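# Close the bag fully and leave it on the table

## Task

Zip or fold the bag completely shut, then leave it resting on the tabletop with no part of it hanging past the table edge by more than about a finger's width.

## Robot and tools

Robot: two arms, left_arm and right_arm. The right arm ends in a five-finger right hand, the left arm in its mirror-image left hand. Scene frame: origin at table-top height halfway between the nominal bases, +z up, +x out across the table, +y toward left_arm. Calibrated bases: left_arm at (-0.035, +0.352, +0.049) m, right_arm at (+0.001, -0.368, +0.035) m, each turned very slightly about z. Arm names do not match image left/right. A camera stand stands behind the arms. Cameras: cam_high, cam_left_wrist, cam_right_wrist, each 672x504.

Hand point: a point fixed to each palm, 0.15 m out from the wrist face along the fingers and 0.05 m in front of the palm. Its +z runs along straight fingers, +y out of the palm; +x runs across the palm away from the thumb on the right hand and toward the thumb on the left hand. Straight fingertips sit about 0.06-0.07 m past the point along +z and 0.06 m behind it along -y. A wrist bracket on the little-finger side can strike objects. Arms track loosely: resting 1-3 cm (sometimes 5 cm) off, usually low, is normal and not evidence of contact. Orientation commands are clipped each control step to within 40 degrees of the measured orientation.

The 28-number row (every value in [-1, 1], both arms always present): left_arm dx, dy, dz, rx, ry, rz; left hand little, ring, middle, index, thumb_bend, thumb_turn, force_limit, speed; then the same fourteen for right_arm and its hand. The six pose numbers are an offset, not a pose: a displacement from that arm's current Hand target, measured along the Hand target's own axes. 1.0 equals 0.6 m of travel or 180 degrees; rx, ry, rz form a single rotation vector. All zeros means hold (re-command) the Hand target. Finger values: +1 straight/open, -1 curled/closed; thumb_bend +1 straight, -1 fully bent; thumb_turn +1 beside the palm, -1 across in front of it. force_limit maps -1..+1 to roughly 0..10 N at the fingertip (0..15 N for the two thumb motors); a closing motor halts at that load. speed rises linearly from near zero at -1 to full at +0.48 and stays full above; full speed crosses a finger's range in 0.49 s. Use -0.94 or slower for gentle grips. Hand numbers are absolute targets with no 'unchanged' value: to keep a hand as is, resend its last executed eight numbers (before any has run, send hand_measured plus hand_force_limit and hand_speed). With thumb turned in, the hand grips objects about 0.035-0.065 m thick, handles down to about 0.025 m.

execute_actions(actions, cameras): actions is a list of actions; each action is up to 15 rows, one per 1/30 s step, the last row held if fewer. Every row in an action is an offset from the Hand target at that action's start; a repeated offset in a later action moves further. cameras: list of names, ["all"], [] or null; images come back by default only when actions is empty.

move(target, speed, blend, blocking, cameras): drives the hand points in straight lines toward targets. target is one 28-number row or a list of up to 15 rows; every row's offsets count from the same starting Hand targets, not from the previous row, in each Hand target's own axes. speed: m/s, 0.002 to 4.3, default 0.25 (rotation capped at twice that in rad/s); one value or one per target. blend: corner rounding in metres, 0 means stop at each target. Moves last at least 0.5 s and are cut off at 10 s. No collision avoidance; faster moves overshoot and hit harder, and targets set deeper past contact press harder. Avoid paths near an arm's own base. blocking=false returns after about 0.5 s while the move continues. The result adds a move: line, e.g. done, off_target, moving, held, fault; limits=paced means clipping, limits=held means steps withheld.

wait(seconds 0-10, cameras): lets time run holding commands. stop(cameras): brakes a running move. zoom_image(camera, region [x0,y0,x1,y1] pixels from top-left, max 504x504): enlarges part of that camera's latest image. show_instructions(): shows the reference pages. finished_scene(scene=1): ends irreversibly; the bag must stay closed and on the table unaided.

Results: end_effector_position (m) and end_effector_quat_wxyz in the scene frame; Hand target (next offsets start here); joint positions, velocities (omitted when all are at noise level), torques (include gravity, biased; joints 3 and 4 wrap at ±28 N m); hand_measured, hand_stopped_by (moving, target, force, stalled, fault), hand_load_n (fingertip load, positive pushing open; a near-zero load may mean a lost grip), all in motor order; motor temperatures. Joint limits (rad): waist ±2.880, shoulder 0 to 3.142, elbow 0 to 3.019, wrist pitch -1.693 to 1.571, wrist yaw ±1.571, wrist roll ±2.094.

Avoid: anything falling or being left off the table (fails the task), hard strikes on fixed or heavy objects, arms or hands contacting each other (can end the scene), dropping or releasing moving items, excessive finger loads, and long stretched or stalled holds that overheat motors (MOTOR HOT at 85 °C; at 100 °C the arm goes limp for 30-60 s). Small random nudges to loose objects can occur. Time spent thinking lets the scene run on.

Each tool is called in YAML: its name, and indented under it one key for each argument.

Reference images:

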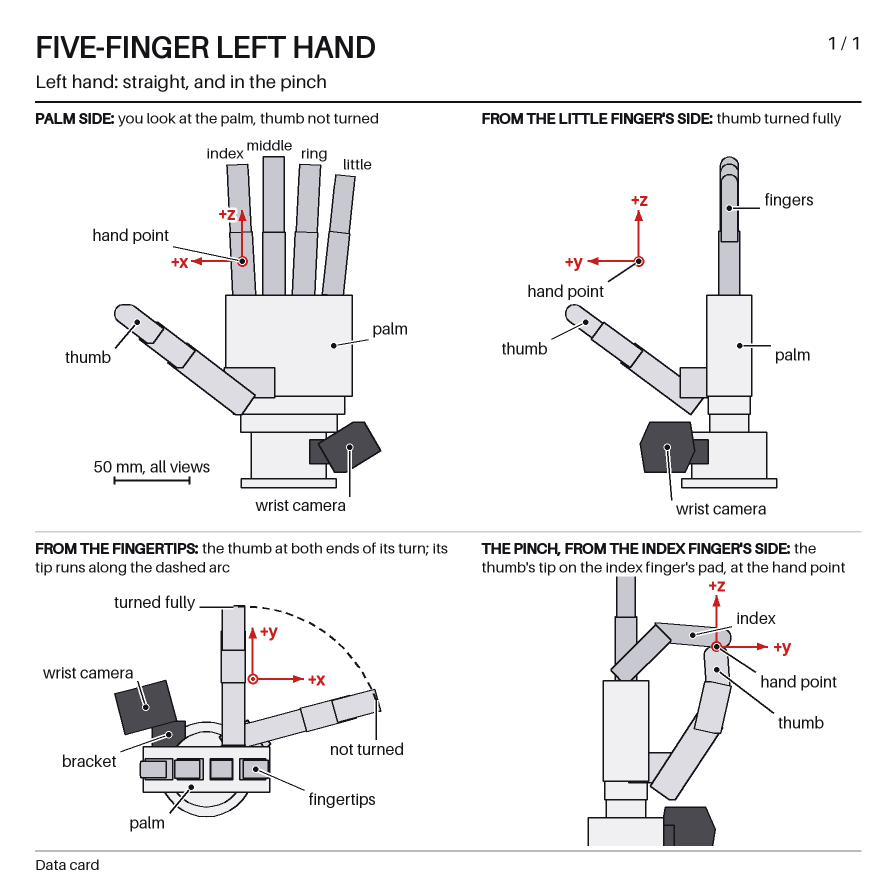

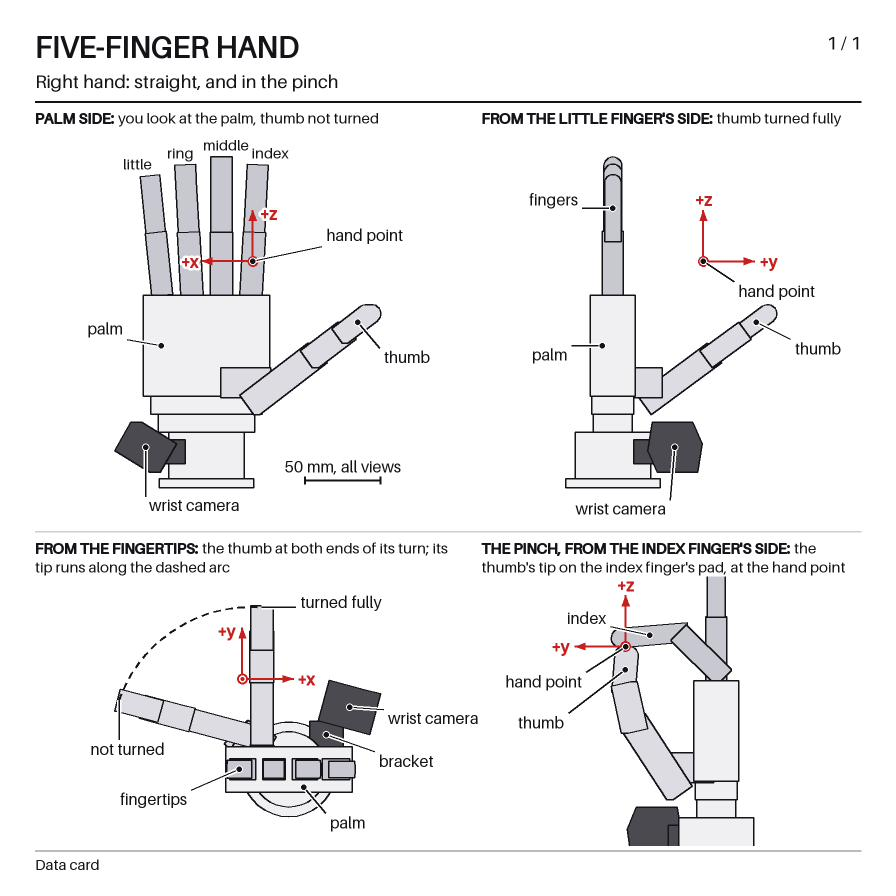

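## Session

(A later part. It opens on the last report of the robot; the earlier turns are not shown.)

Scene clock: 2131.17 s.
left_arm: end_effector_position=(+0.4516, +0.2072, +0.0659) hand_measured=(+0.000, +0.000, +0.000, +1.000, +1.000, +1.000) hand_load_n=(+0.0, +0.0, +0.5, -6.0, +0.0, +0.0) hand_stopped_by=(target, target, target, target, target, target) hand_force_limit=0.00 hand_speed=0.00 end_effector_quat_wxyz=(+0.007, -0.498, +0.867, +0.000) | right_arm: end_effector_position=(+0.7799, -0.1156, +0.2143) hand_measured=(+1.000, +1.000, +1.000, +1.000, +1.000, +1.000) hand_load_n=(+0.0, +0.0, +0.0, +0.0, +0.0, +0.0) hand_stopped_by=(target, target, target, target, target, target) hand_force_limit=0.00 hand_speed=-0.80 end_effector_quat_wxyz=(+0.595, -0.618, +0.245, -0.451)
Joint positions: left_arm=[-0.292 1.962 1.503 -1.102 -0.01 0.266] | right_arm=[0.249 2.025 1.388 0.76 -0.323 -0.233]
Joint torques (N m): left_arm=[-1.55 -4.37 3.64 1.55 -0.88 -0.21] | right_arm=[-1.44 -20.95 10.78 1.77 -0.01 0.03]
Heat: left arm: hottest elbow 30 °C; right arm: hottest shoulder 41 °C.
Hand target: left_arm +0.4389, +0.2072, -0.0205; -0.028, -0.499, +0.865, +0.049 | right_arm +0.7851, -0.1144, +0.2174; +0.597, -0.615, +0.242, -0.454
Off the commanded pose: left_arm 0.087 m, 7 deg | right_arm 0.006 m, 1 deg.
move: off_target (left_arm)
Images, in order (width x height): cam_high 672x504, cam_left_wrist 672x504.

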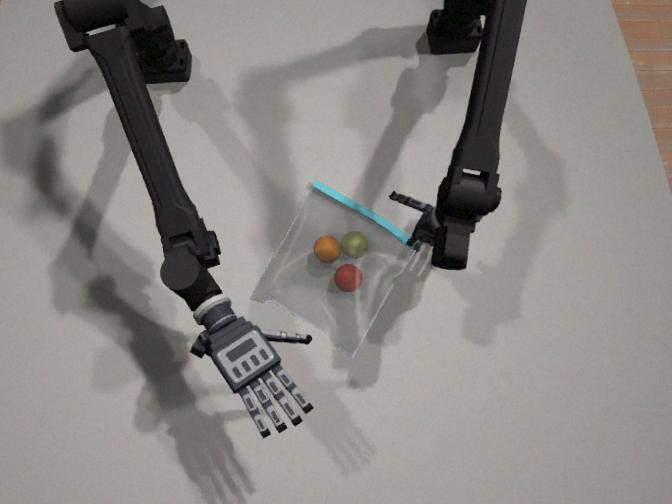

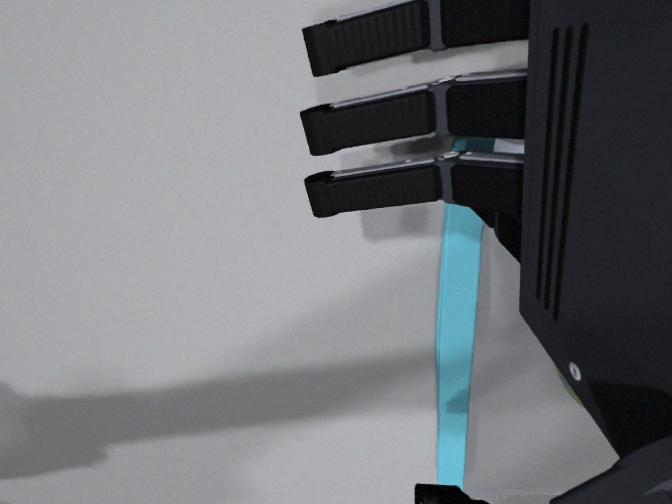

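move:
  target:
    - [-0.011,-0.0027,-0.1345,0.036,0,0,0,0,0,1,1,1,0,0,0,0,0,0,0,0,1,1,1,1,1,1,0,-0.8]
    - [0.0068,0.0988,-0.2403,0.036,0,0,0,0,0,1,1,1,0,0,0,0,0,0,0,0,1,1,1,1,1,1,0,-0.8]
    - [0.0915,0.165,-0.1155,0.4527,0,0,1,1,1,1,1,1,0,0,0,0,0,0,0,0,1,1,1,1,1,1,0,-0.8]
  cameras: ["cam_high","cam_left_wrist"]
  speed: [0.1,0.2,0.2]
  blend: [0.01,0.01,0]

Scene clock: 2157.97 s.
left_arm: end_effector_position=(+0.3325, +0.2007, +0.0610) hand_measured=(+1.000, +1.000, +1.000, +1.000, +1.000, +1.000) hand_load_n=(+0.0, +0.0, +0.0, +0.0, +0.0, -0.5) hand_stopped_by=(target, target, target, target, target, target) hand_force_limit=0.00 hand_speed=0.00 end_effector_quat_wxyz=(+0.305, -0.387, +0.693, -0.527) | right_arm: end_effector_position=(+0.7799, -0.1156, +0.2143) hand_measured=(+1.000, +1.000, +1.000, +1.000, +1.000, +1.000) hand_load_n=(+0.0, +0.0, +0.0, +0.0, +0.0, +0.0) hand_stopped_by=(target, target, target, target, target, target) hand_force_limit=0.00 hand_speed=-0.80 end_effector_quat_wxyz=(+0.595, -0.618, +0.245, -0.451)
Joint positions: left_arm=[-0.183 1.529 0.205 1.042 0.368 0.118] | right_arm=[0.249 2.025 1.388 0.76 -0.323 -0.233]
Joint torques (N m): left_arm=[0.21 -4.07 2.41 1.87 0.09 -0.18] | right_arm=[-1.32 -20.89 10.81 1.76 0.01 0.02]
Heat: left arm: hottest elbow 29 °C; right arm: hottest shoulder 41 °C.
Hand target: left_arm +0.3328, +0.2051, +0.0593; +0.305, -0.396, +0.687, -0.528 | right_arm +0.7851, -0.1144, +0.2174; +0.597, -0.615, +0.242, -0.454
Off the commanded pose: left_arm 0.005 m, 1 deg | right_arm 0.006 m, 1 deg.
move: done
Images, in order (width x height): cam_high 672x504, cam_left_wrist 672x504.

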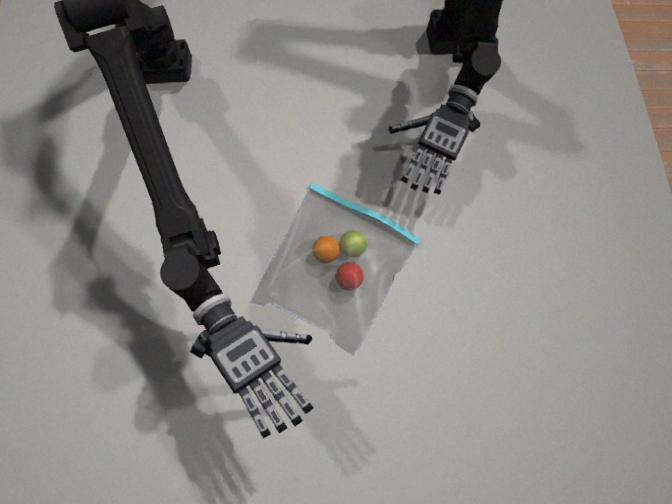

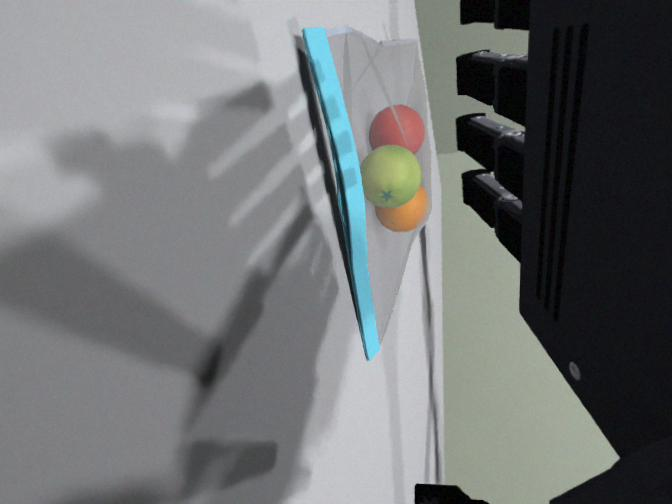

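zoom_image:
  camera: "cam_left_wrist"
  region: [290, 10, 390, 130]

zoom_image:
  camera: "cam_left_wrist"
  region: [310, 120, 410, 240]

zoom_image:
  camera: "cam_left_wrist"
  region: [320, 230, 420, 370]

Scaled by 4.200 from the camera's 672x504 image, which has a finer 960x720 frame.

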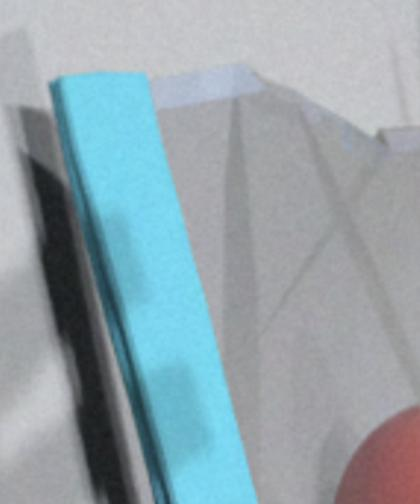

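Scaled by 4.200 from the camera's 672x504 image, which has a finer 960x720 frame.

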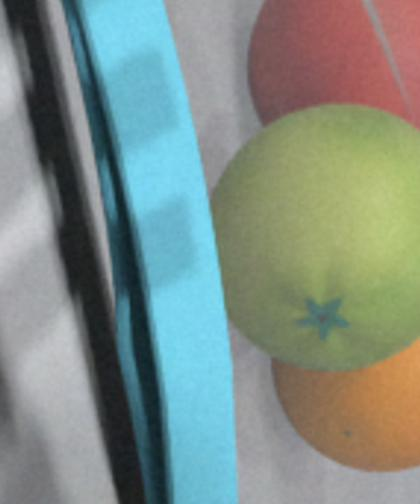

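Scaled by 3.600 from the camera's 672x504 image, which has a finer 960x720 frame.

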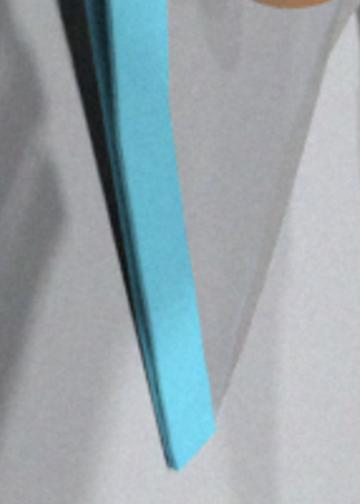

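zoom_image:
  camera: "cam_high"
  region: [300, 170, 430, 260]

Scaled by 3.877 from the camera's 672x504 image, which has a finer 960x720 frame.

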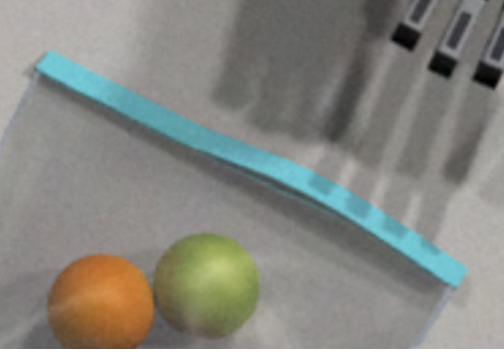

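move:
  target:
    - [0.1002,-0.1583,0.0717,-0.4167,0,0,-1,-1,-1,-1,1,1,0,0,0,0,0,0,0,0,1,1,1,1,1,1,0,-0.8]
    - [0.2235,-0.1015,0.2453,-0.4167,0,0,-1,-1,-1,-1,1,1,0,0,0,0,0,0,0,0,1,1,1,1,1,1,0,-0.8]
    - [0.2002,-0.0573,0.2092,-0.4167,0,0,-1,-1,-1,-1,1,1,0,0,0,0,0,0,0,0,1,1,1,1,1,1,0,-0.8]
  cameras: ["cam_high","cam_left_wrist"]
  speed: [0.2,0.2,0.12]
  blend: [0.02,0.005,0]

Scene clock: 2237.03 s.
left_arm: end_effector_position=(+0.3793, +0.0343, +0.0562) hand_measured=(-1.000, -1.000, -1.000, -1.000, +1.000, +1.000) hand_load_n=(+0.0, +0.0, +0.0, +0.0, +0.0, +0.0) hand_stopped_by=(target, target, target, target, target, target) hand_force_limit=0.00 hand_speed=0.00 end_effector_quat_wxyz=(-0.005, -0.492, +0.870, +0.008) | right_arm: end_effector_position=(+0.7799, -0.1156, +0.2143) hand_measured=(+1.000, +1.000, +1.000, +1.000, +1.000, +1.000) hand_load_n=(-0.5, +0.0, +0.0, +0.0, +0.0, -0.5) hand_stopped_by=(target, target, target, target, target, target) hand_force_limit=0.00 hand_speed=-0.80 end_effector_quat_wxyz=(+0.595, -0.618, +0.245, -0.451)
Joint positions: left_arm=[-0.615 2.007 1.542 -1.125 0.001 -0.046] | right_arm=[0.249 2.025 1.388 0.76 -0.323 -0.233]
Joint torques (N m): left_arm=[-0.09 -16.5 5.48 0.12 -0.13 -0.11] | right_arm=[-1.55 -20.89 10.77 1.76 -0.02 0.05]
Motor temperatures (°C): left_arm=[25 24 28 26 24 24] | right_arm=[22 41 40 26 22 22]
Heat: left arm: hottest elbow 28 °C; right arm: hottest shoulder 41 °C.
Hand target: left_arm +0.3854, +0.0360, +0.0602; +0.001, -0.500, +0.866, +0.000 | right_arm +0.7851, -0.1144, +0.2174; +0.597, -0.615, +0.242, -0.454
Off the commanded pose: left_arm 0.007 m, 1 deg | right_arm 0.006 m, 1 deg.
move: done
Images, in order (width x height): cam_high 672x504, cam_left_wrist 672x504.

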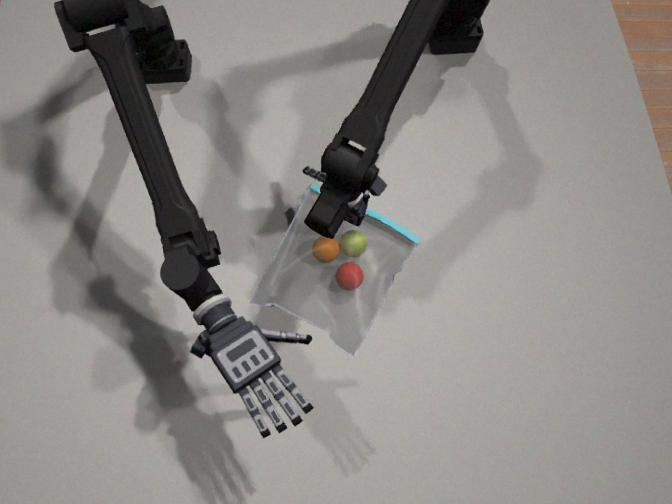

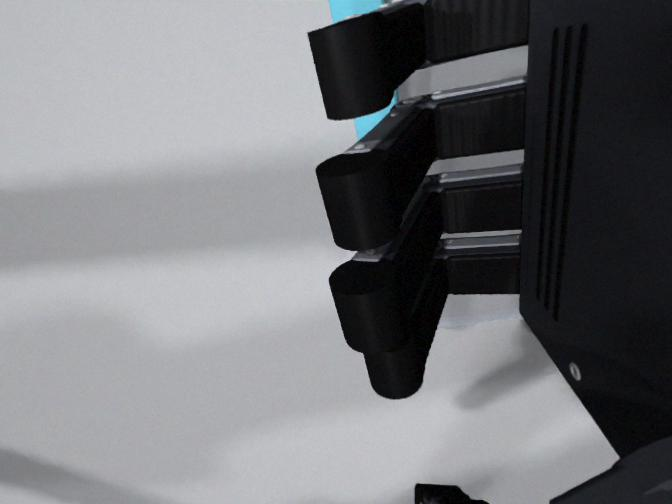

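move:
  target:
    - [0.0045,0.0017,0.0417,0,0,-0.0444,-1,-1,-1,-1,1,1,0,0,0,0,0,0,0,0,1,1,1,1,1,1,0,-0.8]
  cameras: ["cam_left_wrist"]
  speed: [0.12]

Scene clock: 2262.90 s.
left_arm: end_effector_position=(+0.3780, +0.0297, +0.0399) hand_measured=(-1.000, -1.000, -1.000, -1.000, +1.000, +1.000) hand_load_n=(+0.0, +0.0, +0.0, +0.0, +0.0, +0.0) hand_stopped_by=(target, target, target, target, target, target) hand_force_limit=0.00 hand_speed=0.00 end_effector_quat_wxyz=(-0.001, -0.547, +0.837, +0.000) | right_arm: end_effector_position=(+0.7799, -0.1156, +0.2143) hand_measured=(+1.000, +1.000, +1.000, +1.000, +1.000, +1.000) hand_load_n=(+0.0, +0.0, +0.0, +0.0, +0.0, +0.0) hand_stopped_by=(target, target, target, target, target, target) hand_force_limit=0.00 hand_speed=-0.80 end_effector_quat_wxyz=(+0.595, -0.618, +0.245, -0.451)
Joint positions: left_arm=[-0.611 2.007 1.497 -1.062 0.001 -0.169] | right_arm=[0.249 2.025 1.388 0.76 -0.323 -0.233]
Joint torques (N m): left_arm=[0.26 -15.03 5.24 0.1 -0.13 -0.17] | right_arm=[-1.55 -20.89 10.76 1.77 -0.01 0.04]
Heat: left arm: hottest elbow 29 °C; right arm: hottest shoulder 41 °C.
Hand target: left_arm +0.3830, +0.0341, +0.0351; +0.001, -0.559, +0.829, +0.000 | right_arm +0.7851, -0.1144, +0.2174; +0.597, -0.615, +0.242, -0.454
Off the commanded pose: left_arm 0.008 m, 2 deg | right_arm 0.006 m, 1 deg.
move: done
Images, in order (width x height): cam_left_wrist 672x504.

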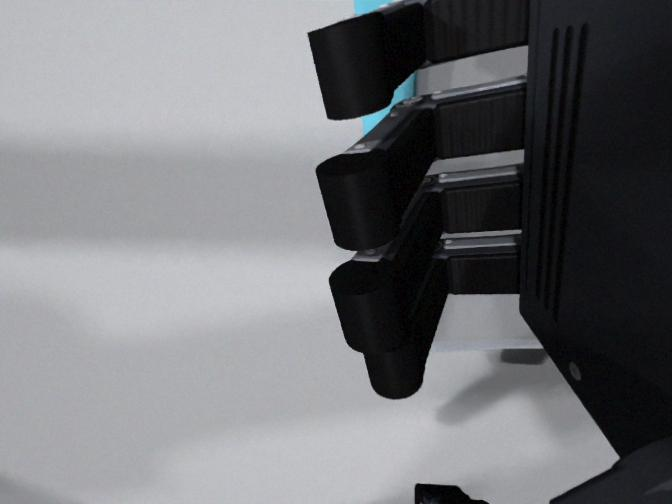

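move:
  target:
    - [0.0,0.02,0.0585,0,0,0,-1,-1,-1,-1,1,1,0,0,0,0,0,0,0,0,1,1,1,1,1,1,0,-0.8]
  cameras: ["cam_left_wrist"]
  speed: [0.08]

Scene clock: 2280.13 s.
left_arm: end_effector_position=(+0.3699, +0.0347, +0.0121) hand_measured=(-1.000, -1.000, -1.000, -1.000, +1.000, +1.000) hand_load_n=(+0.5, +0.0, +0.0, +0.0, +0.0, +0.5) hand_stopped_by=(target, target, target, target, target, target) hand_force_limit=0.00 hand_speed=0.00 end_effector_quat_wxyz=(+0.002, -0.549, +0.836, -0.006) | right_arm: end_effector_position=(+0.7799, -0.1156, +0.2143) hand_measured=(+1.000, +1.000, +1.000, +1.000, +1.000, +1.000) hand_load_n=(-0.5, +0.0, +0.0, +0.0, +0.0, +0.0) hand_stopped_by=(target, target, target, target, target, target) hand_force_limit=0.00 hand_speed=-0.80 end_effector_quat_wxyz=(+0.595, -0.618, +0.245, -0.451)
Joint positions: left_arm=[-0.611 2.014 1.426 -0.97 0.001 -0.174] | right_arm=[0.249 2.025 1.388 0.76 -0.323 -0.233]
Joint torques (N m): left_arm=[-0.09 -13.51 5.08 0.17 -0.13 -0.21] | right_arm=[-1.49 -20.72 10.74 1.78 -0.01 0.02]
Heat: left arm: hottest elbow 29 °C; right arm: hottest shoulder 41 °C.
Hand target: left_arm +0.3720, +0.0386, +0.0000; +0.001, -0.559, +0.829, +0.000 | right_arm +0.7851, -0.1144, +0.2174; +0.597, -0.615, +0.242, -0.454
Off the commanded pose: left_arm 0.013 m, 2 deg | right_arm 0.006 m, 1 deg.
move: off_target (left_arm)
Images, in order (width x height): cam_left_wrist 672x504.

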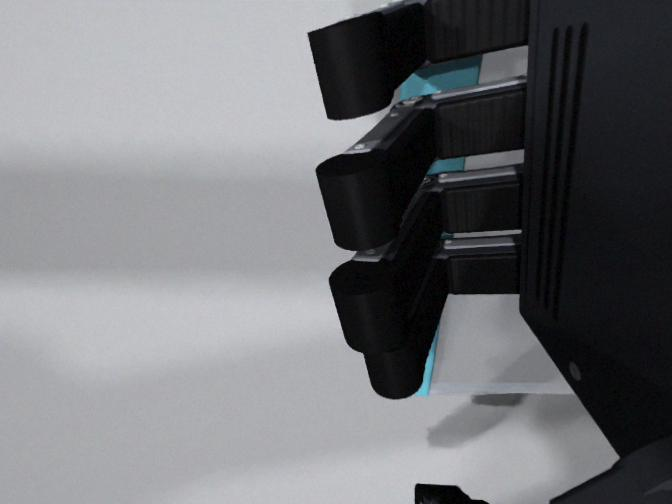

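move:
  target:
    - [0.0,0.0,0.05,-0.01,0.0139,0,-1,-1,-1,-1,1,1,0,0,0,0,0,0,0,0,1,1,1,1,1,1,0,-0.8]
    - [0.0,0.008,0.15,-0.03,0.0139,0,-1,-1,-1,-1,1,1,0,0,0,0,0,0,0,0,1,1,1,1,1,1,0,-0.8]
  cameras: ["cam_left_wrist","cam_high"]
  speed: [0.08]
  blend: [0.01,0]

speed must be one number or one for each of the 2 targets, got a list of 1; nothing of the call was run

move:
  target:
    - [0.0,0.0,0.05,-0.01,0.0139,0,-1,-1,-1,-1,1,1,0,0,0,0,0,0,0,0,1,1,1,1,1,1,0,-0.8]
    - [0.0,0.008,0.15,-0.03,0.0139,0,-1,-1,-1,-1,1,1,0,0,0,0,0,0,0,0,1,1,1,1,1,1,0,-0.8]
  cameras: ["cam_left_wrist","cam_high"]
  speed: 0.08
  blend: 0.01

Scene clock: 2295.67 s.
left_arm: end_effector_position=(+0.3745, +0.0294, +0.0050) hand_measured=(-1.000, -1.000, -1.000, -1.000, +1.000, +1.000) hand_load_n=(-11.5, -2.0, +0.0, +0.0, +0.0, +0.0) hand_stopped_by=(target, target, target, target, target, target) hand_force_limit=0.00 hand_speed=0.00 end_effector_quat_wxyz=(-0.019, -0.554, +0.832, -0.018) | right_arm: end_effector_position=(+0.7799, -0.1156, +0.2143) hand_measured=(+1.000, +1.000, +1.000, +1.000, +1.000, +1.000) hand_load_n=(+0.0, +0.0, +0.0, -0.5, +0.0, +0.0) hand_stopped_by=(target, target, target, target, target, target) hand_force_limit=0.00 hand_speed=-0.80 end_effector_quat_wxyz=(+0.595, -0.618, +0.245, -0.451)
Joint positions: left_arm=[-0.596 2.038 1.438 -0.954 0.05 -0.174] | right_arm=[0.249 2.025 1.388 0.76 -0.323 -0.233]
Joint torques (N m): left_arm=[0.21 -3.31 3.97 2.3 0.33 0.06] | right_arm=[-1.49 -20.95 10.78 1.81 0 0.04]
Heat: left arm: hottest elbow 29 °C; right arm: hottest shoulder 41 °C.
Hand target: left_arm +0.3677, +0.0404, -0.0900; -0.044, -0.558, +0.828, +0.026 | right_arm +0.7851, -0.1144, +0.2174; +0.597, -0.615, +0.242, -0.454
Off the commanded pose: left_arm 0.096 m, 6 deg | right_arm 0.006 m, 1 deg.
move: off_target (left_arm)
Images, in order (width x height): cam_high 672x504, cam_left_wrist 672x504.

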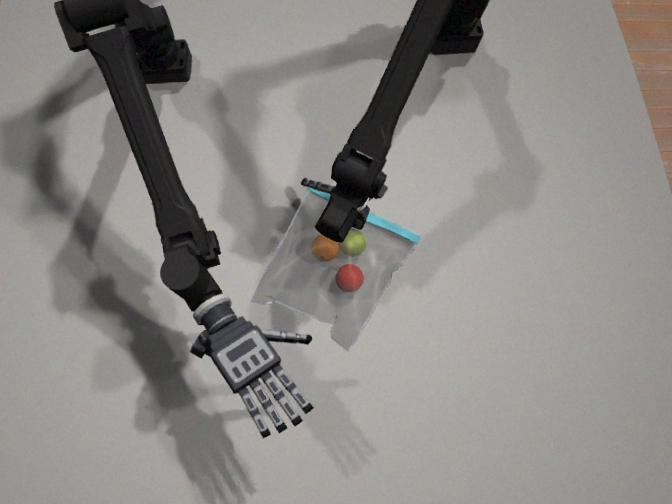

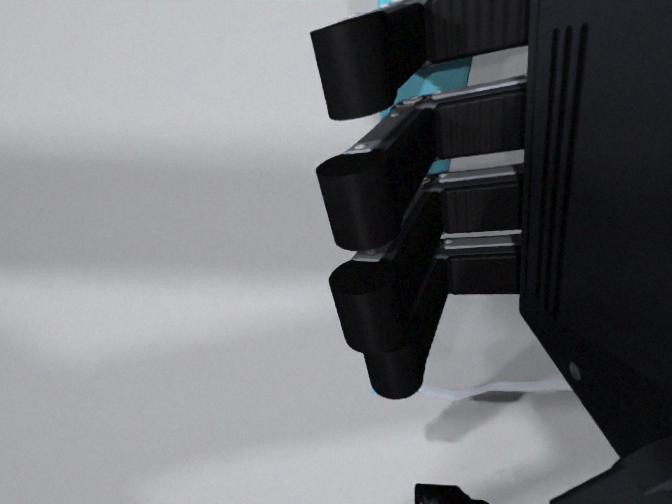

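move:
  target:
    - [0.0,-0.004,-0.1917,0.03,-0.0139,0,-1,-1,-1,-1,1,1,0,0,0,0,0,0,0,0,1,1,1,1,1,1,0,-0.8]
  cameras: ["cam_left_wrist","cam_high"]
  speed: 0.1

Scene clock: 2306.37 s.
left_arm: end_effector_position=(+0.3681, +0.0447, +0.0088) hand_measured=(-1.000, -1.000, -1.000, -1.000, +1.000, +1.000) hand_load_n=(+0.0, +0.0, +0.0, +0.0, +0.0, +0.0) hand_stopped_by=(target, target, target, target, target, target) hand_force_limit=0.00 hand_speed=0.00 end_effector_quat_wxyz=(-0.007, -0.555, +0.832, +0.014) | right_arm: end_effector_position=(+0.7799, -0.1156, +0.2143) hand_measured=(+1.000, +1.000, +1.000, +1.000, +1.000, +1.000) hand_load_n=(+0.0, +0.0, +0.0, -0.5, +0.0, +0.0) hand_stopped_by=(target, target, target, target, target, target) hand_force_limit=0.00 hand_speed=-0.80 end_effector_quat_wxyz=(+0.595, -0.618, +0.245, -0.451)
Joint positions: left_arm=[-0.596 2.032 1.438 -1.009 0.002 -0.174] | right_arm=[0.249 2.025 1.388 0.76 -0.323 -0.233]
Joint torques (N m): left_arm=[-0.26 -16.5 7.09 -0.61 -0.13 -0.05] | right_arm=[-1.49 -20.95 10.81 1.76 -0.01 0.03]
Heat: left arm: hottest elbow 29 °C; right arm: hottest shoulder 41 °C.
Hand target: left_arm +0.3818, +0.0401, +0.0242; +0.001, -0.559, +0.829, -0.001 | right_arm +0.7851, -0.1144, +0.2174; +0.597, -0.615, +0.242, -0.454
Off the commanded pose: left_arm 0.021 m, 2 deg | right_arm 0.006 m, 1 deg.
move: off_target (left_arm)
Images, in order (width x height): cam_high 672x504, cam_left_wrist 672x504.

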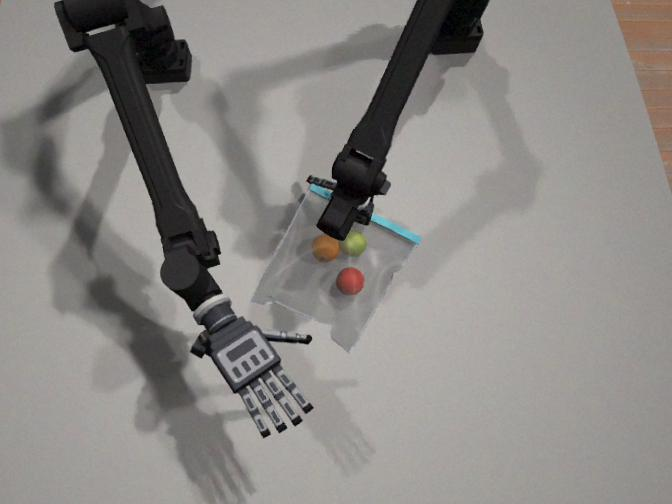

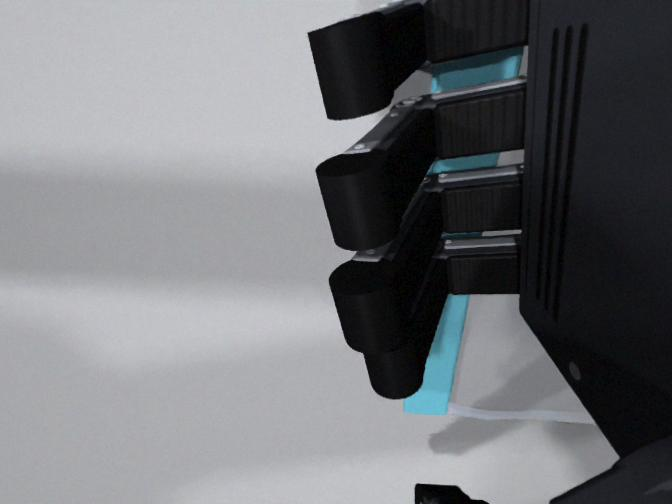

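move:
  target:
    - [0.0,0.0,-0.0667,0,0,0.0444,-1,-1,-1,-1,1,1,0,0,0,0,0,0,0,0,1,1,1,1,1,1,0,-0.8]
    - [-0.0035,-0.0313,-0.06,0,0,0.0444,-1,-1,-1,-1,1,1,0,0,0,0,0,0,0,0,1,1,1,1,1,1,0,-0.8]
    - [-0.0108,0.0128,-0.0067,0,0,0.0444,-1,-1,-1,-1,1,1,0,0,0,0,0,0,0,0,1,1,1,1,1,1,0,-0.8]
  cameras: ["cam_left_wrist","cam_high"]
  speed: 0.12
  blend: [0.01,0.003,0]

Scene clock: 2334.77 s.
left_arm: end_effector_position=(+0.3755, +0.0480, +0.0330) hand_measured=(-1.000, -1.000, -1.000, -1.000, +1.000, +1.000) hand_load_n=(+0.0, +0.0, +0.0, +0.0, +0.0, +0.0) hand_stopped_by=(target, target, target, target, target, target) hand_force_limit=0.00 hand_speed=0.00 end_effector_quat_wxyz=(+0.000, -0.506, +0.863, +0.000) | right_arm: end_effector_position=(+0.7799, -0.1156, +0.2143) hand_measured=(+1.000, +1.000, +1.000, +1.000, +1.000, +1.000) hand_load_n=(+0.0, -0.5, +0.0, +0.0, +0.0, +0.0) hand_stopped_by=(target, target, target, target, target, target) hand_force_limit=0.00 hand_speed=-0.80 end_effector_quat_wxyz=(+0.595, -0.618, +0.245, -0.451)
Joint positions: left_arm=[-0.596 1.997 1.46 -1.035 0 -0.058] | right_arm=[0.249 2.025 1.388 0.76 -0.323 -0.233]
Joint torques (N m): left_arm=[-0.67 -14.56 5.27 -0.01 -0.09 0.15] | right_arm=[-1.38 -20.95 10.81 1.78 0 0.03]
Heat: left arm: hottest elbow 30 °C; right arm: hottest shoulder 41 °C.
Hand target: left_arm +0.3771, +0.0489, +0.0284; +0.001, -0.500, +0.866, -0.001 | right_arm +0.7851, -0.1144, +0.2174; +0.597, -0.615, +0.242, -0.454
Off the commanded pose: left_arm 0.005 m, 1 deg | right_arm 0.006 m, 1 deg.
move: done; blend cut to 0.0097 m at target 1
Images, in order (width x height): cam_high 672x504, cam_left_wrist 672x504.

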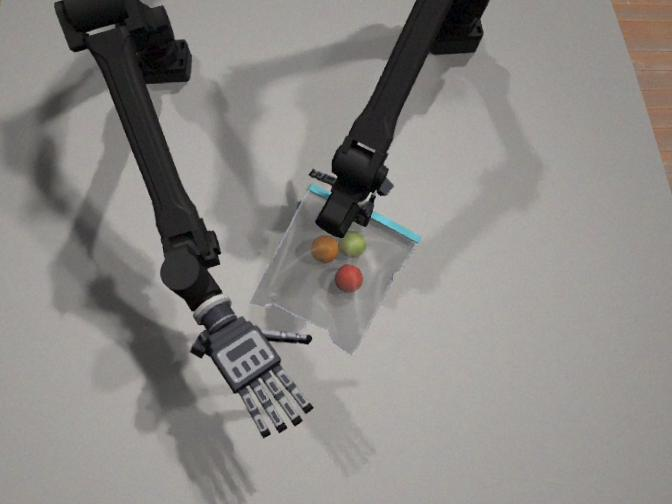

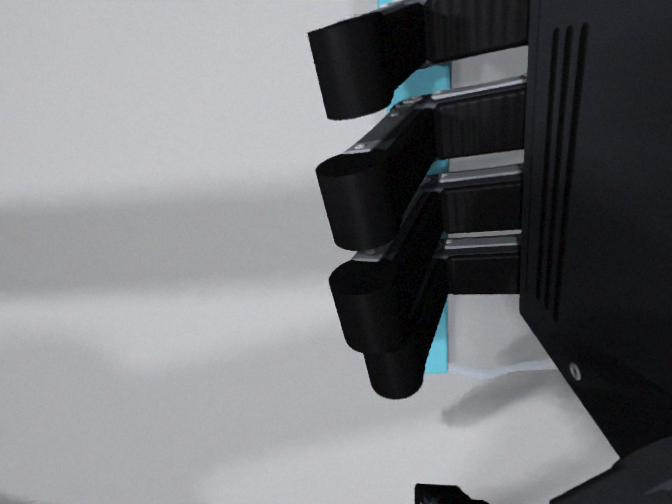

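move:
  target:
    - [0.0,0.004,0.05,0,0.004,0,-1,-1,-1,-1,1,1,0,0,0,0,0,0,0,0,1,1,1,1,1,1,0,-0.8]
    - [0.0,0.01,0.1,-0.01,0.004,0,-1,-1,-1,-1,1,1,0,0,0,0,0,0,0,0,1,1,1,1,1,1,0,-0.8]
    - [0.0,0.02,0.197,-0.032,0.004,0,-1,-1,-1,-1,1,1,0,0,0,0,0,0,0,0,1,1,1,1,1,1,0,-0.8]
  cameras: ["cam_left_wrist","cam_high"]
  speed: 0.08
  blend: 0.01

Scene clock: 2346.47 s.
left_arm: end_effector_position=(+0.3782, +0.0443, +0.0030) hand_measured=(-1.000, -1.000, -1.000, -1.000, +1.000, +1.000) hand_load_n=(-7.0, -3.0, -1.0, -1.0, +0.0, +0.0) hand_stopped_by=(target, target, target, target, target, target) hand_force_limit=0.00 hand_speed=0.00 end_effector_quat_wxyz=(-0.001, -0.504, +0.864, -0.008) | right_arm: end_effector_position=(+0.7799, -0.1156, +0.2143) hand_measured=(+1.000, +1.000, +1.000, +1.000, +1.000, +1.000) hand_load_n=(+0.0, +0.0, +0.0, +0.0, +0.0, +0.0) hand_stopped_by=(target, target, target, target, target, target) hand_force_limit=0.00 hand_speed=-0.80 end_effector_quat_wxyz=(+0.595, -0.618, +0.245, -0.451)
Joint positions: left_arm=[-0.596 2.04 1.442 -0.96 0.01 -0.054] | right_arm=[0.249 2.025 1.388 0.76 -0.323 -0.233]
Joint torques (N m): left_arm=[-0.26 -3.31 4.11 1.94 0.23 0.18] | right_arm=[-1.49 -20.95 10.77 1.77 -0.02 0.03]
Heat: left arm: hottest elbow 30 °C; right arm: hottest shoulder 41 °C.
Hand target: left_arm +0.3669, +0.0549, -0.0899; -0.030, -0.499, +0.865, +0.040 | right_arm +0.7851, -0.1144, +0.2174; +0.597, -0.615, +0.242, -0.454
Off the commanded pose: left_arm 0.094 m, 6 deg | right_arm 0.006 m, 1 deg.
move: off_target (left_arm)
Images, in order (width x height): cam_high 672x504, cam_left_wrist 672x504.

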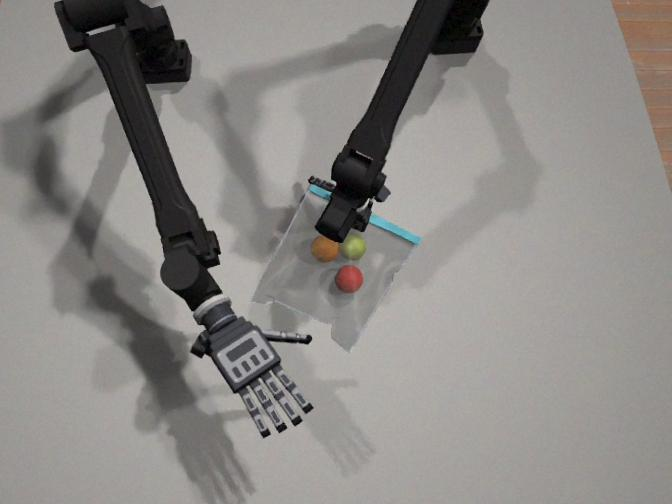

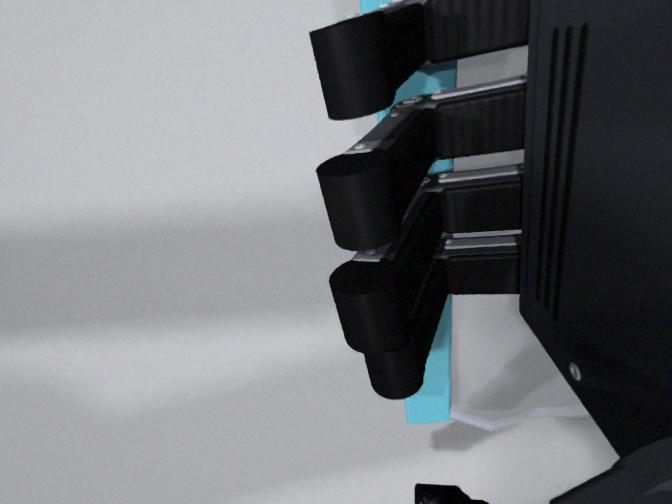

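move:
  target:
    - [0.0058,-0.0027,-0.2013,0.032,-0.004,0,-1,-1,-1,-1,1,1,0,0,0,0,0,0,0,0,1,1,1,1,1,1,0,-0.8]
    - [-0.0427,0.1112,-0.3407,0.032,-0.004,0,-1,-1,-1,-1,1,1,0,0,0,0,0,0,0,0,1,1,1,1,1,1,0,-0.8]
    - [-0.1883,0.1983,-0.2313,0.4487,-0.004,0,1,1,1,1,1,1,0,0,0,0,0,0,0,0,1,1,1,1,1,1,0,-0.8]
  cameras: ["cam_high","cam_left_wrist"]
  speed: [0.1,0.2,0.2]
  blend: [0.01,0.01,0]

zoom_image:
  camera: "cam_left_wrist"
  region: [290, 10, 390, 130]

zoom_image:
  camera: "cam_left_wrist"
  region: [310, 120, 410, 240]

zoom_image:
  camera: "cam_left_wrist"
  region: [320, 230, 420, 370]

Scene clock: 2377.07 s.
left_arm: end_effector_position=(+0.3336, +0.2023, +0.0605) hand_measured=(+1.000, +1.000, +1.000, +1.000, +1.000, +1.000) hand_load_n=(+0.0, +0.0, +0.0, -0.5, +0.0, +0.0) hand_stopped_by=(target, target, target, target, target, target) hand_force_limit=0.00 hand_speed=0.00 end_effector_quat_wxyz=(+0.306, -0.390, +0.690, -0.527) | right_arm: end_effector_position=(+0.7799, -0.1156, +0.2143) hand_measured=(+1.000, +1.000, +1.000, +1.000, +1.000, +1.000) hand_load_n=(+0.0, +0.0, -0.5, +0.0, +0.0, +0.0) hand_stopped_by=(target, target, target, target, target, target) hand_force_limit=0.00 hand_speed=-0.80 end_effector_quat_wxyz=(+0.595, -0.618, +0.245, -0.451)
Joint positions: left_arm=[-0.179 1.535 0.205 1.05 0.366 0.114] | right_arm=[0.249 2.025 1.388 0.76 -0.323 -0.233]
Joint torques (N m): left_arm=[0.15 -4.13 2.39 1.88 0.09 -0.18] | right_arm=[-1.44 -20.89 10.78 1.76 -0.01 0.03]
Heat: left arm: hottest elbow 29 °C; right arm: hottest shoulder 41 °C.
Hand target: left_arm +0.3337, +0.2066, +0.0586; +0.306, -0.399, +0.685, -0.527 | right_arm +0.7851, -0.1144, +0.2174; +0.597, -0.615, +0.242, -0.454
Off the commanded pose: left_arm 0.005 m, 1 deg | right_arm 0.006 m, 1 deg.
move: done
Images, in order (width x height): cam_high 672x504, cam_left_wrist 672x504.

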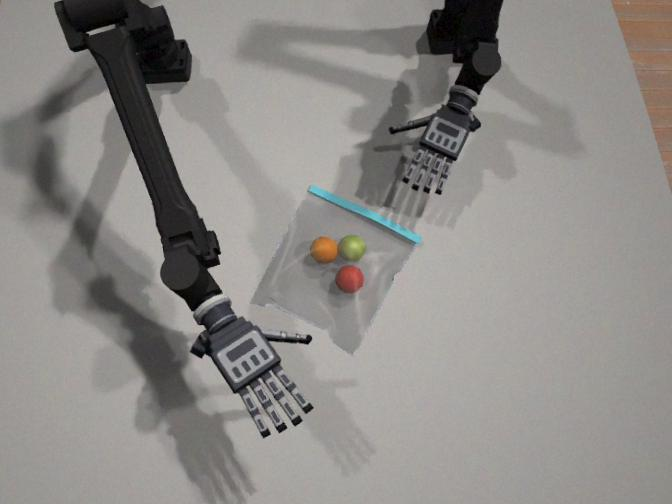

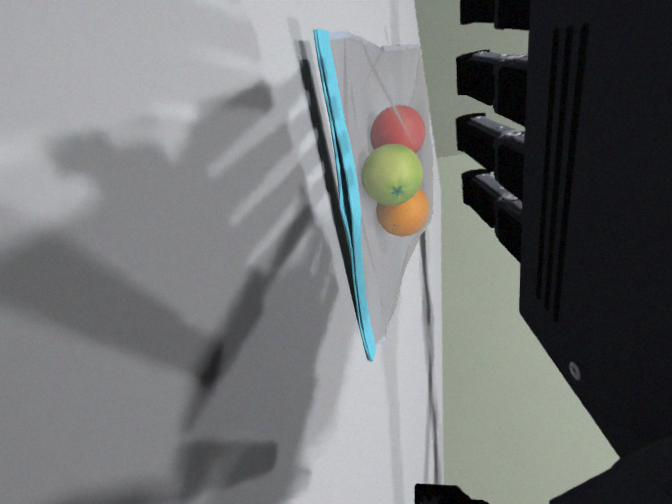

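Scaled by 4.200 from the camera's 672x504 image, which has a finer 960x720 frame.

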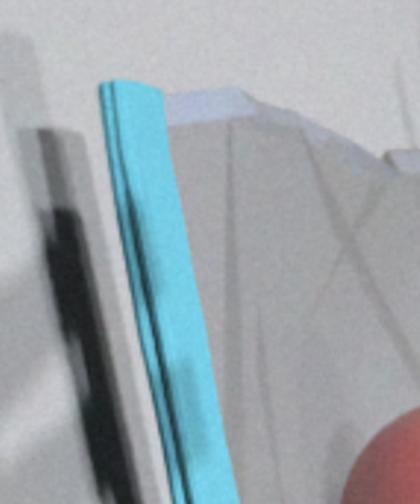

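Scaled by 4.200 from the camera's 672x504 image, which has a finer 960x720 frame.

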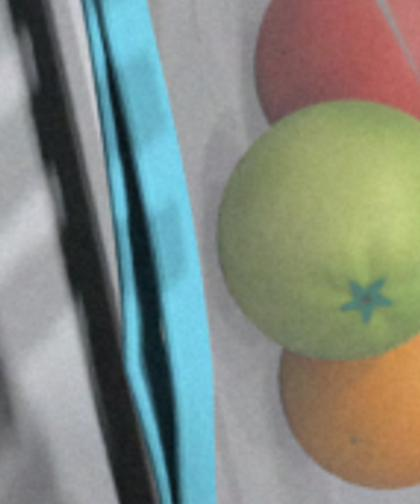

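Scaled by 3.600 from the camera's 672x504 image, which has a finer 960x720 frame.

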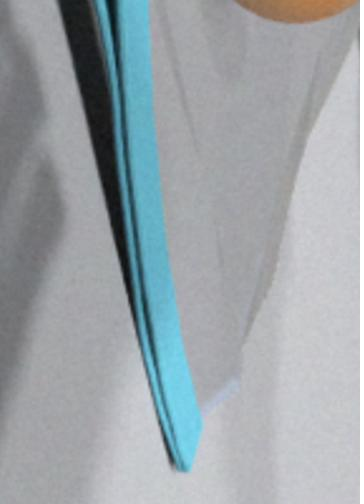

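zoom_image:
  camera: "cam_high"
  region: [300, 170, 430, 260]

Scaled by 3.877 from the camera's 672x504 image, which has a finer 960x720 frame.

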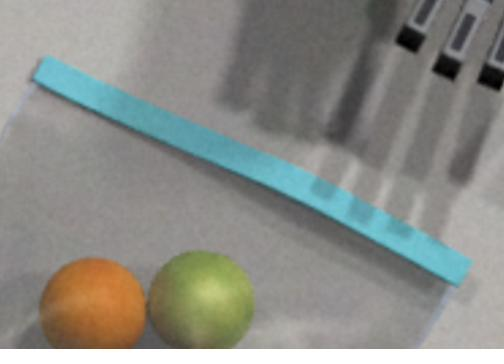

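move:
  target:
    - [0.0742,-0.1392,0.0595,-0.4167,0,0,0,0,0,1,1,1,0,0,0,0,0,0,0,0,1,1,1,1,1,1,0,-0.8]
    - [0.145,-0.15,0.1643,-0.4167,0,0,0,0,0,1,1,1,0,0,0,0,0,0,0,0,1,1,1,1,1,1,0,-0.8]
    - [0.1305,-0.107,0.1327,-0.4167,0,0,0,0,0,1,1,1,0,0,0,0,0,0,0,0,1,1,1,1,1,1,0,-0.8]
  cameras: ["cam_high","cam_left_wrist"]
  speed: [0.2,0.2,0.12]
  blend: [0.02,0.005,0]

Scene clock: 2437.53 s.
left_arm: end_effector_position=(+0.3716, +0.0909, +0.1001) hand_measured=(+0.000, +0.000, +0.000, +1.000, +1.000, +1.000) hand_load_n=(+0.0, +0.0, +0.0, +0.5, +0.0, +0.0) hand_stopped_by=(target, target, target, target, target, target) hand_force_limit=0.00 hand_speed=0.00 end_effector_quat_wxyz=(-0.005, -0.494, +0.870, +0.004) | right_arm: end_effector_position=(+0.7799, -0.1156, +0.2143) hand_measured=(+1.000, +1.000, +1.000, +1.000, +1.000, +1.000) hand_load_n=(+0.0, +0.0, +0.0, +0.0, +0.0, +0.0) hand_stopped_by=(target, target, target, target, target, target) hand_force_limit=0.00 hand_speed=-0.80 end_effector_quat_wxyz=(+0.595, -0.618, +0.245, -0.451)
Joint positions: left_arm=[-0.535 1.867 1.451 -1.166 0.005 0.031] | right_arm=[0.249 2.025 1.388 0.76 -0.323 -0.233]
Joint torques (N m): left_arm=[-0.15 -14.39 5.61 0.14 -0.14 -0.16] | right_arm=[-1.49 -20.78 10.78 1.77 0 0.03]
Heat: left arm: hottest elbow 29 °C; right arm: hottest shoulder 41 °C.
Hand target: left_arm +0.3761, +0.0926, +0.1003; -0.001, -0.503, +0.864, -0.001 | right_arm +0.7851, -0.1144, +0.2174; +0.597, -0.615, +0.242, -0.454
Off the commanded pose: left_arm 0.005 m, 1 deg | right_arm 0.006 m, 1 deg.
move: done
Images, in order (width x height): cam_high 672x504, cam_left_wrist 672x504.

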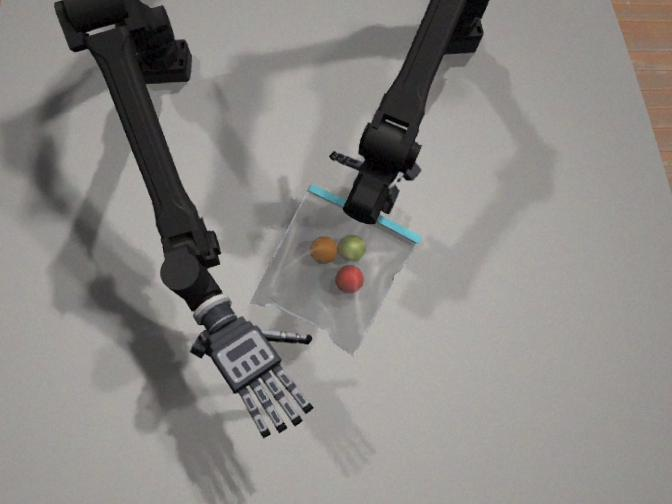

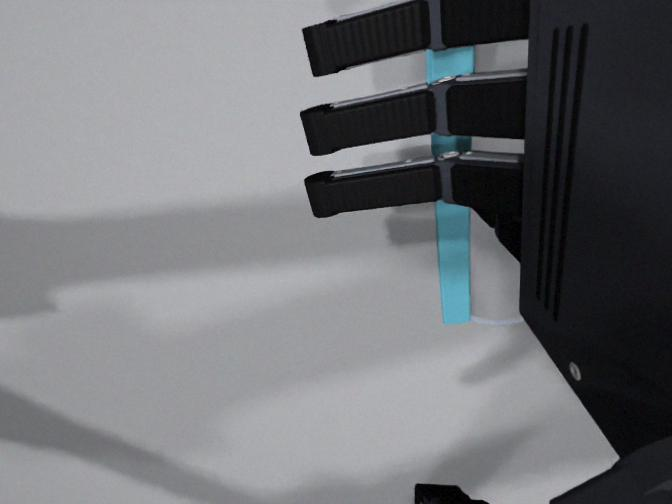

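move:
  target:
    - [0,0.0077,0.05,0,0,0,0,0,0,1,1,1,0,0,0,0,0,0,0,0,1,1,1,1,1,1,0,-0.8]
    - [0,0.0195,0.1333,-0.018,0,0,0,0,0,1,1,1,0,0,0,0,0,0,0,0,1,1,1,1,1,1,0,-0.8]
    - [0,0.033,0.2,-0.042,0,0,0,0,0,1,1,1,0,0,0,0,0,0,0,0,1,1,1,1,1,1,0,-0.8]
  cameras: ["cam_high","cam_left_wrist"]
  speed: 0.08
  blend: 0.01

Scene clock: 2448.07 s.
left_arm: end_effector_position=(+0.3712, +0.0893, +0.0653) hand_measured=(+0.000, +0.000, +0.000, +1.000, +1.000, +1.000) hand_load_n=(+0.0, +0.0, +0.5, -8.0, -0.5, +0.0) hand_stopped_by=(target, target, target, target, target, target) hand_force_limit=0.00 hand_speed=0.00 end_effector_quat_wxyz=(-0.004, -0.494, +0.870, -0.005) | right_arm: end_effector_position=(+0.7799, -0.1156, +0.2143) hand_measured=(+1.000, +1.000, +1.000, +1.000, +1.000, +1.000) hand_load_n=(+0.0, +0.0, +0.0, +0.0, +0.0, +0.0) hand_stopped_by=(target, target, target, target, target, target) hand_force_limit=0.00 hand_speed=-0.80 end_effector_quat_wxyz=(+0.595, -0.618, +0.245, -0.451)
Joint positions: left_arm=[-0.535 1.898 1.398 -1.066 0.013 0.031] | right_arm=[0.249 2.025 1.388 0.76 -0.323 -0.233]
Joint torques (N m): left_arm=[-0.32 -2.84 3.26 1.18 -0.58 -0.17] | right_arm=[-1.55 -20.66 10.78 1.74 0 0.03]
Heat: left arm: hottest elbow 29 °C; right arm: hottest shoulder 41 °C.
Hand target: left_arm +0.3589, +0.1020, -0.0198; -0.034, -0.502, +0.863, +0.056 | right_arm +0.7851, -0.1144, +0.2174; +0.597, -0.615, +0.242, -0.454
Off the commanded pose: left_arm 0.087 m, 8 deg | right_arm 0.006 m, 1 deg.
move: off_target (left_arm)
Images, in order (width x height): cam_high 672x504, cam_left_wrist 672x504.

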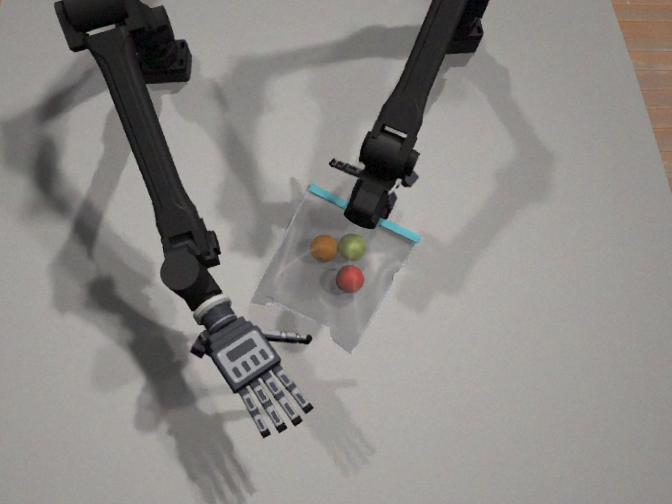

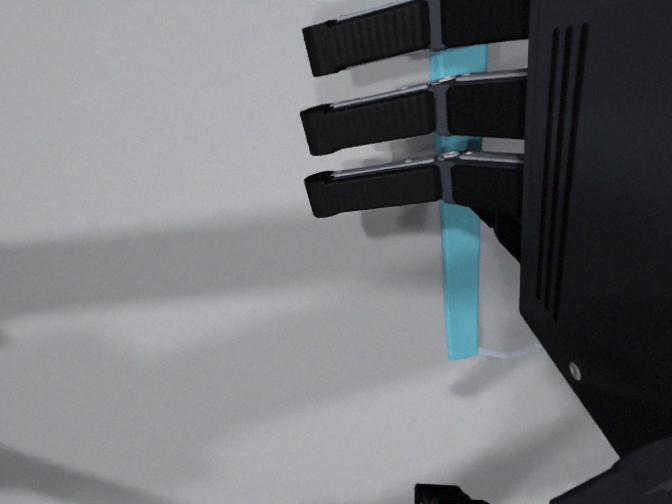

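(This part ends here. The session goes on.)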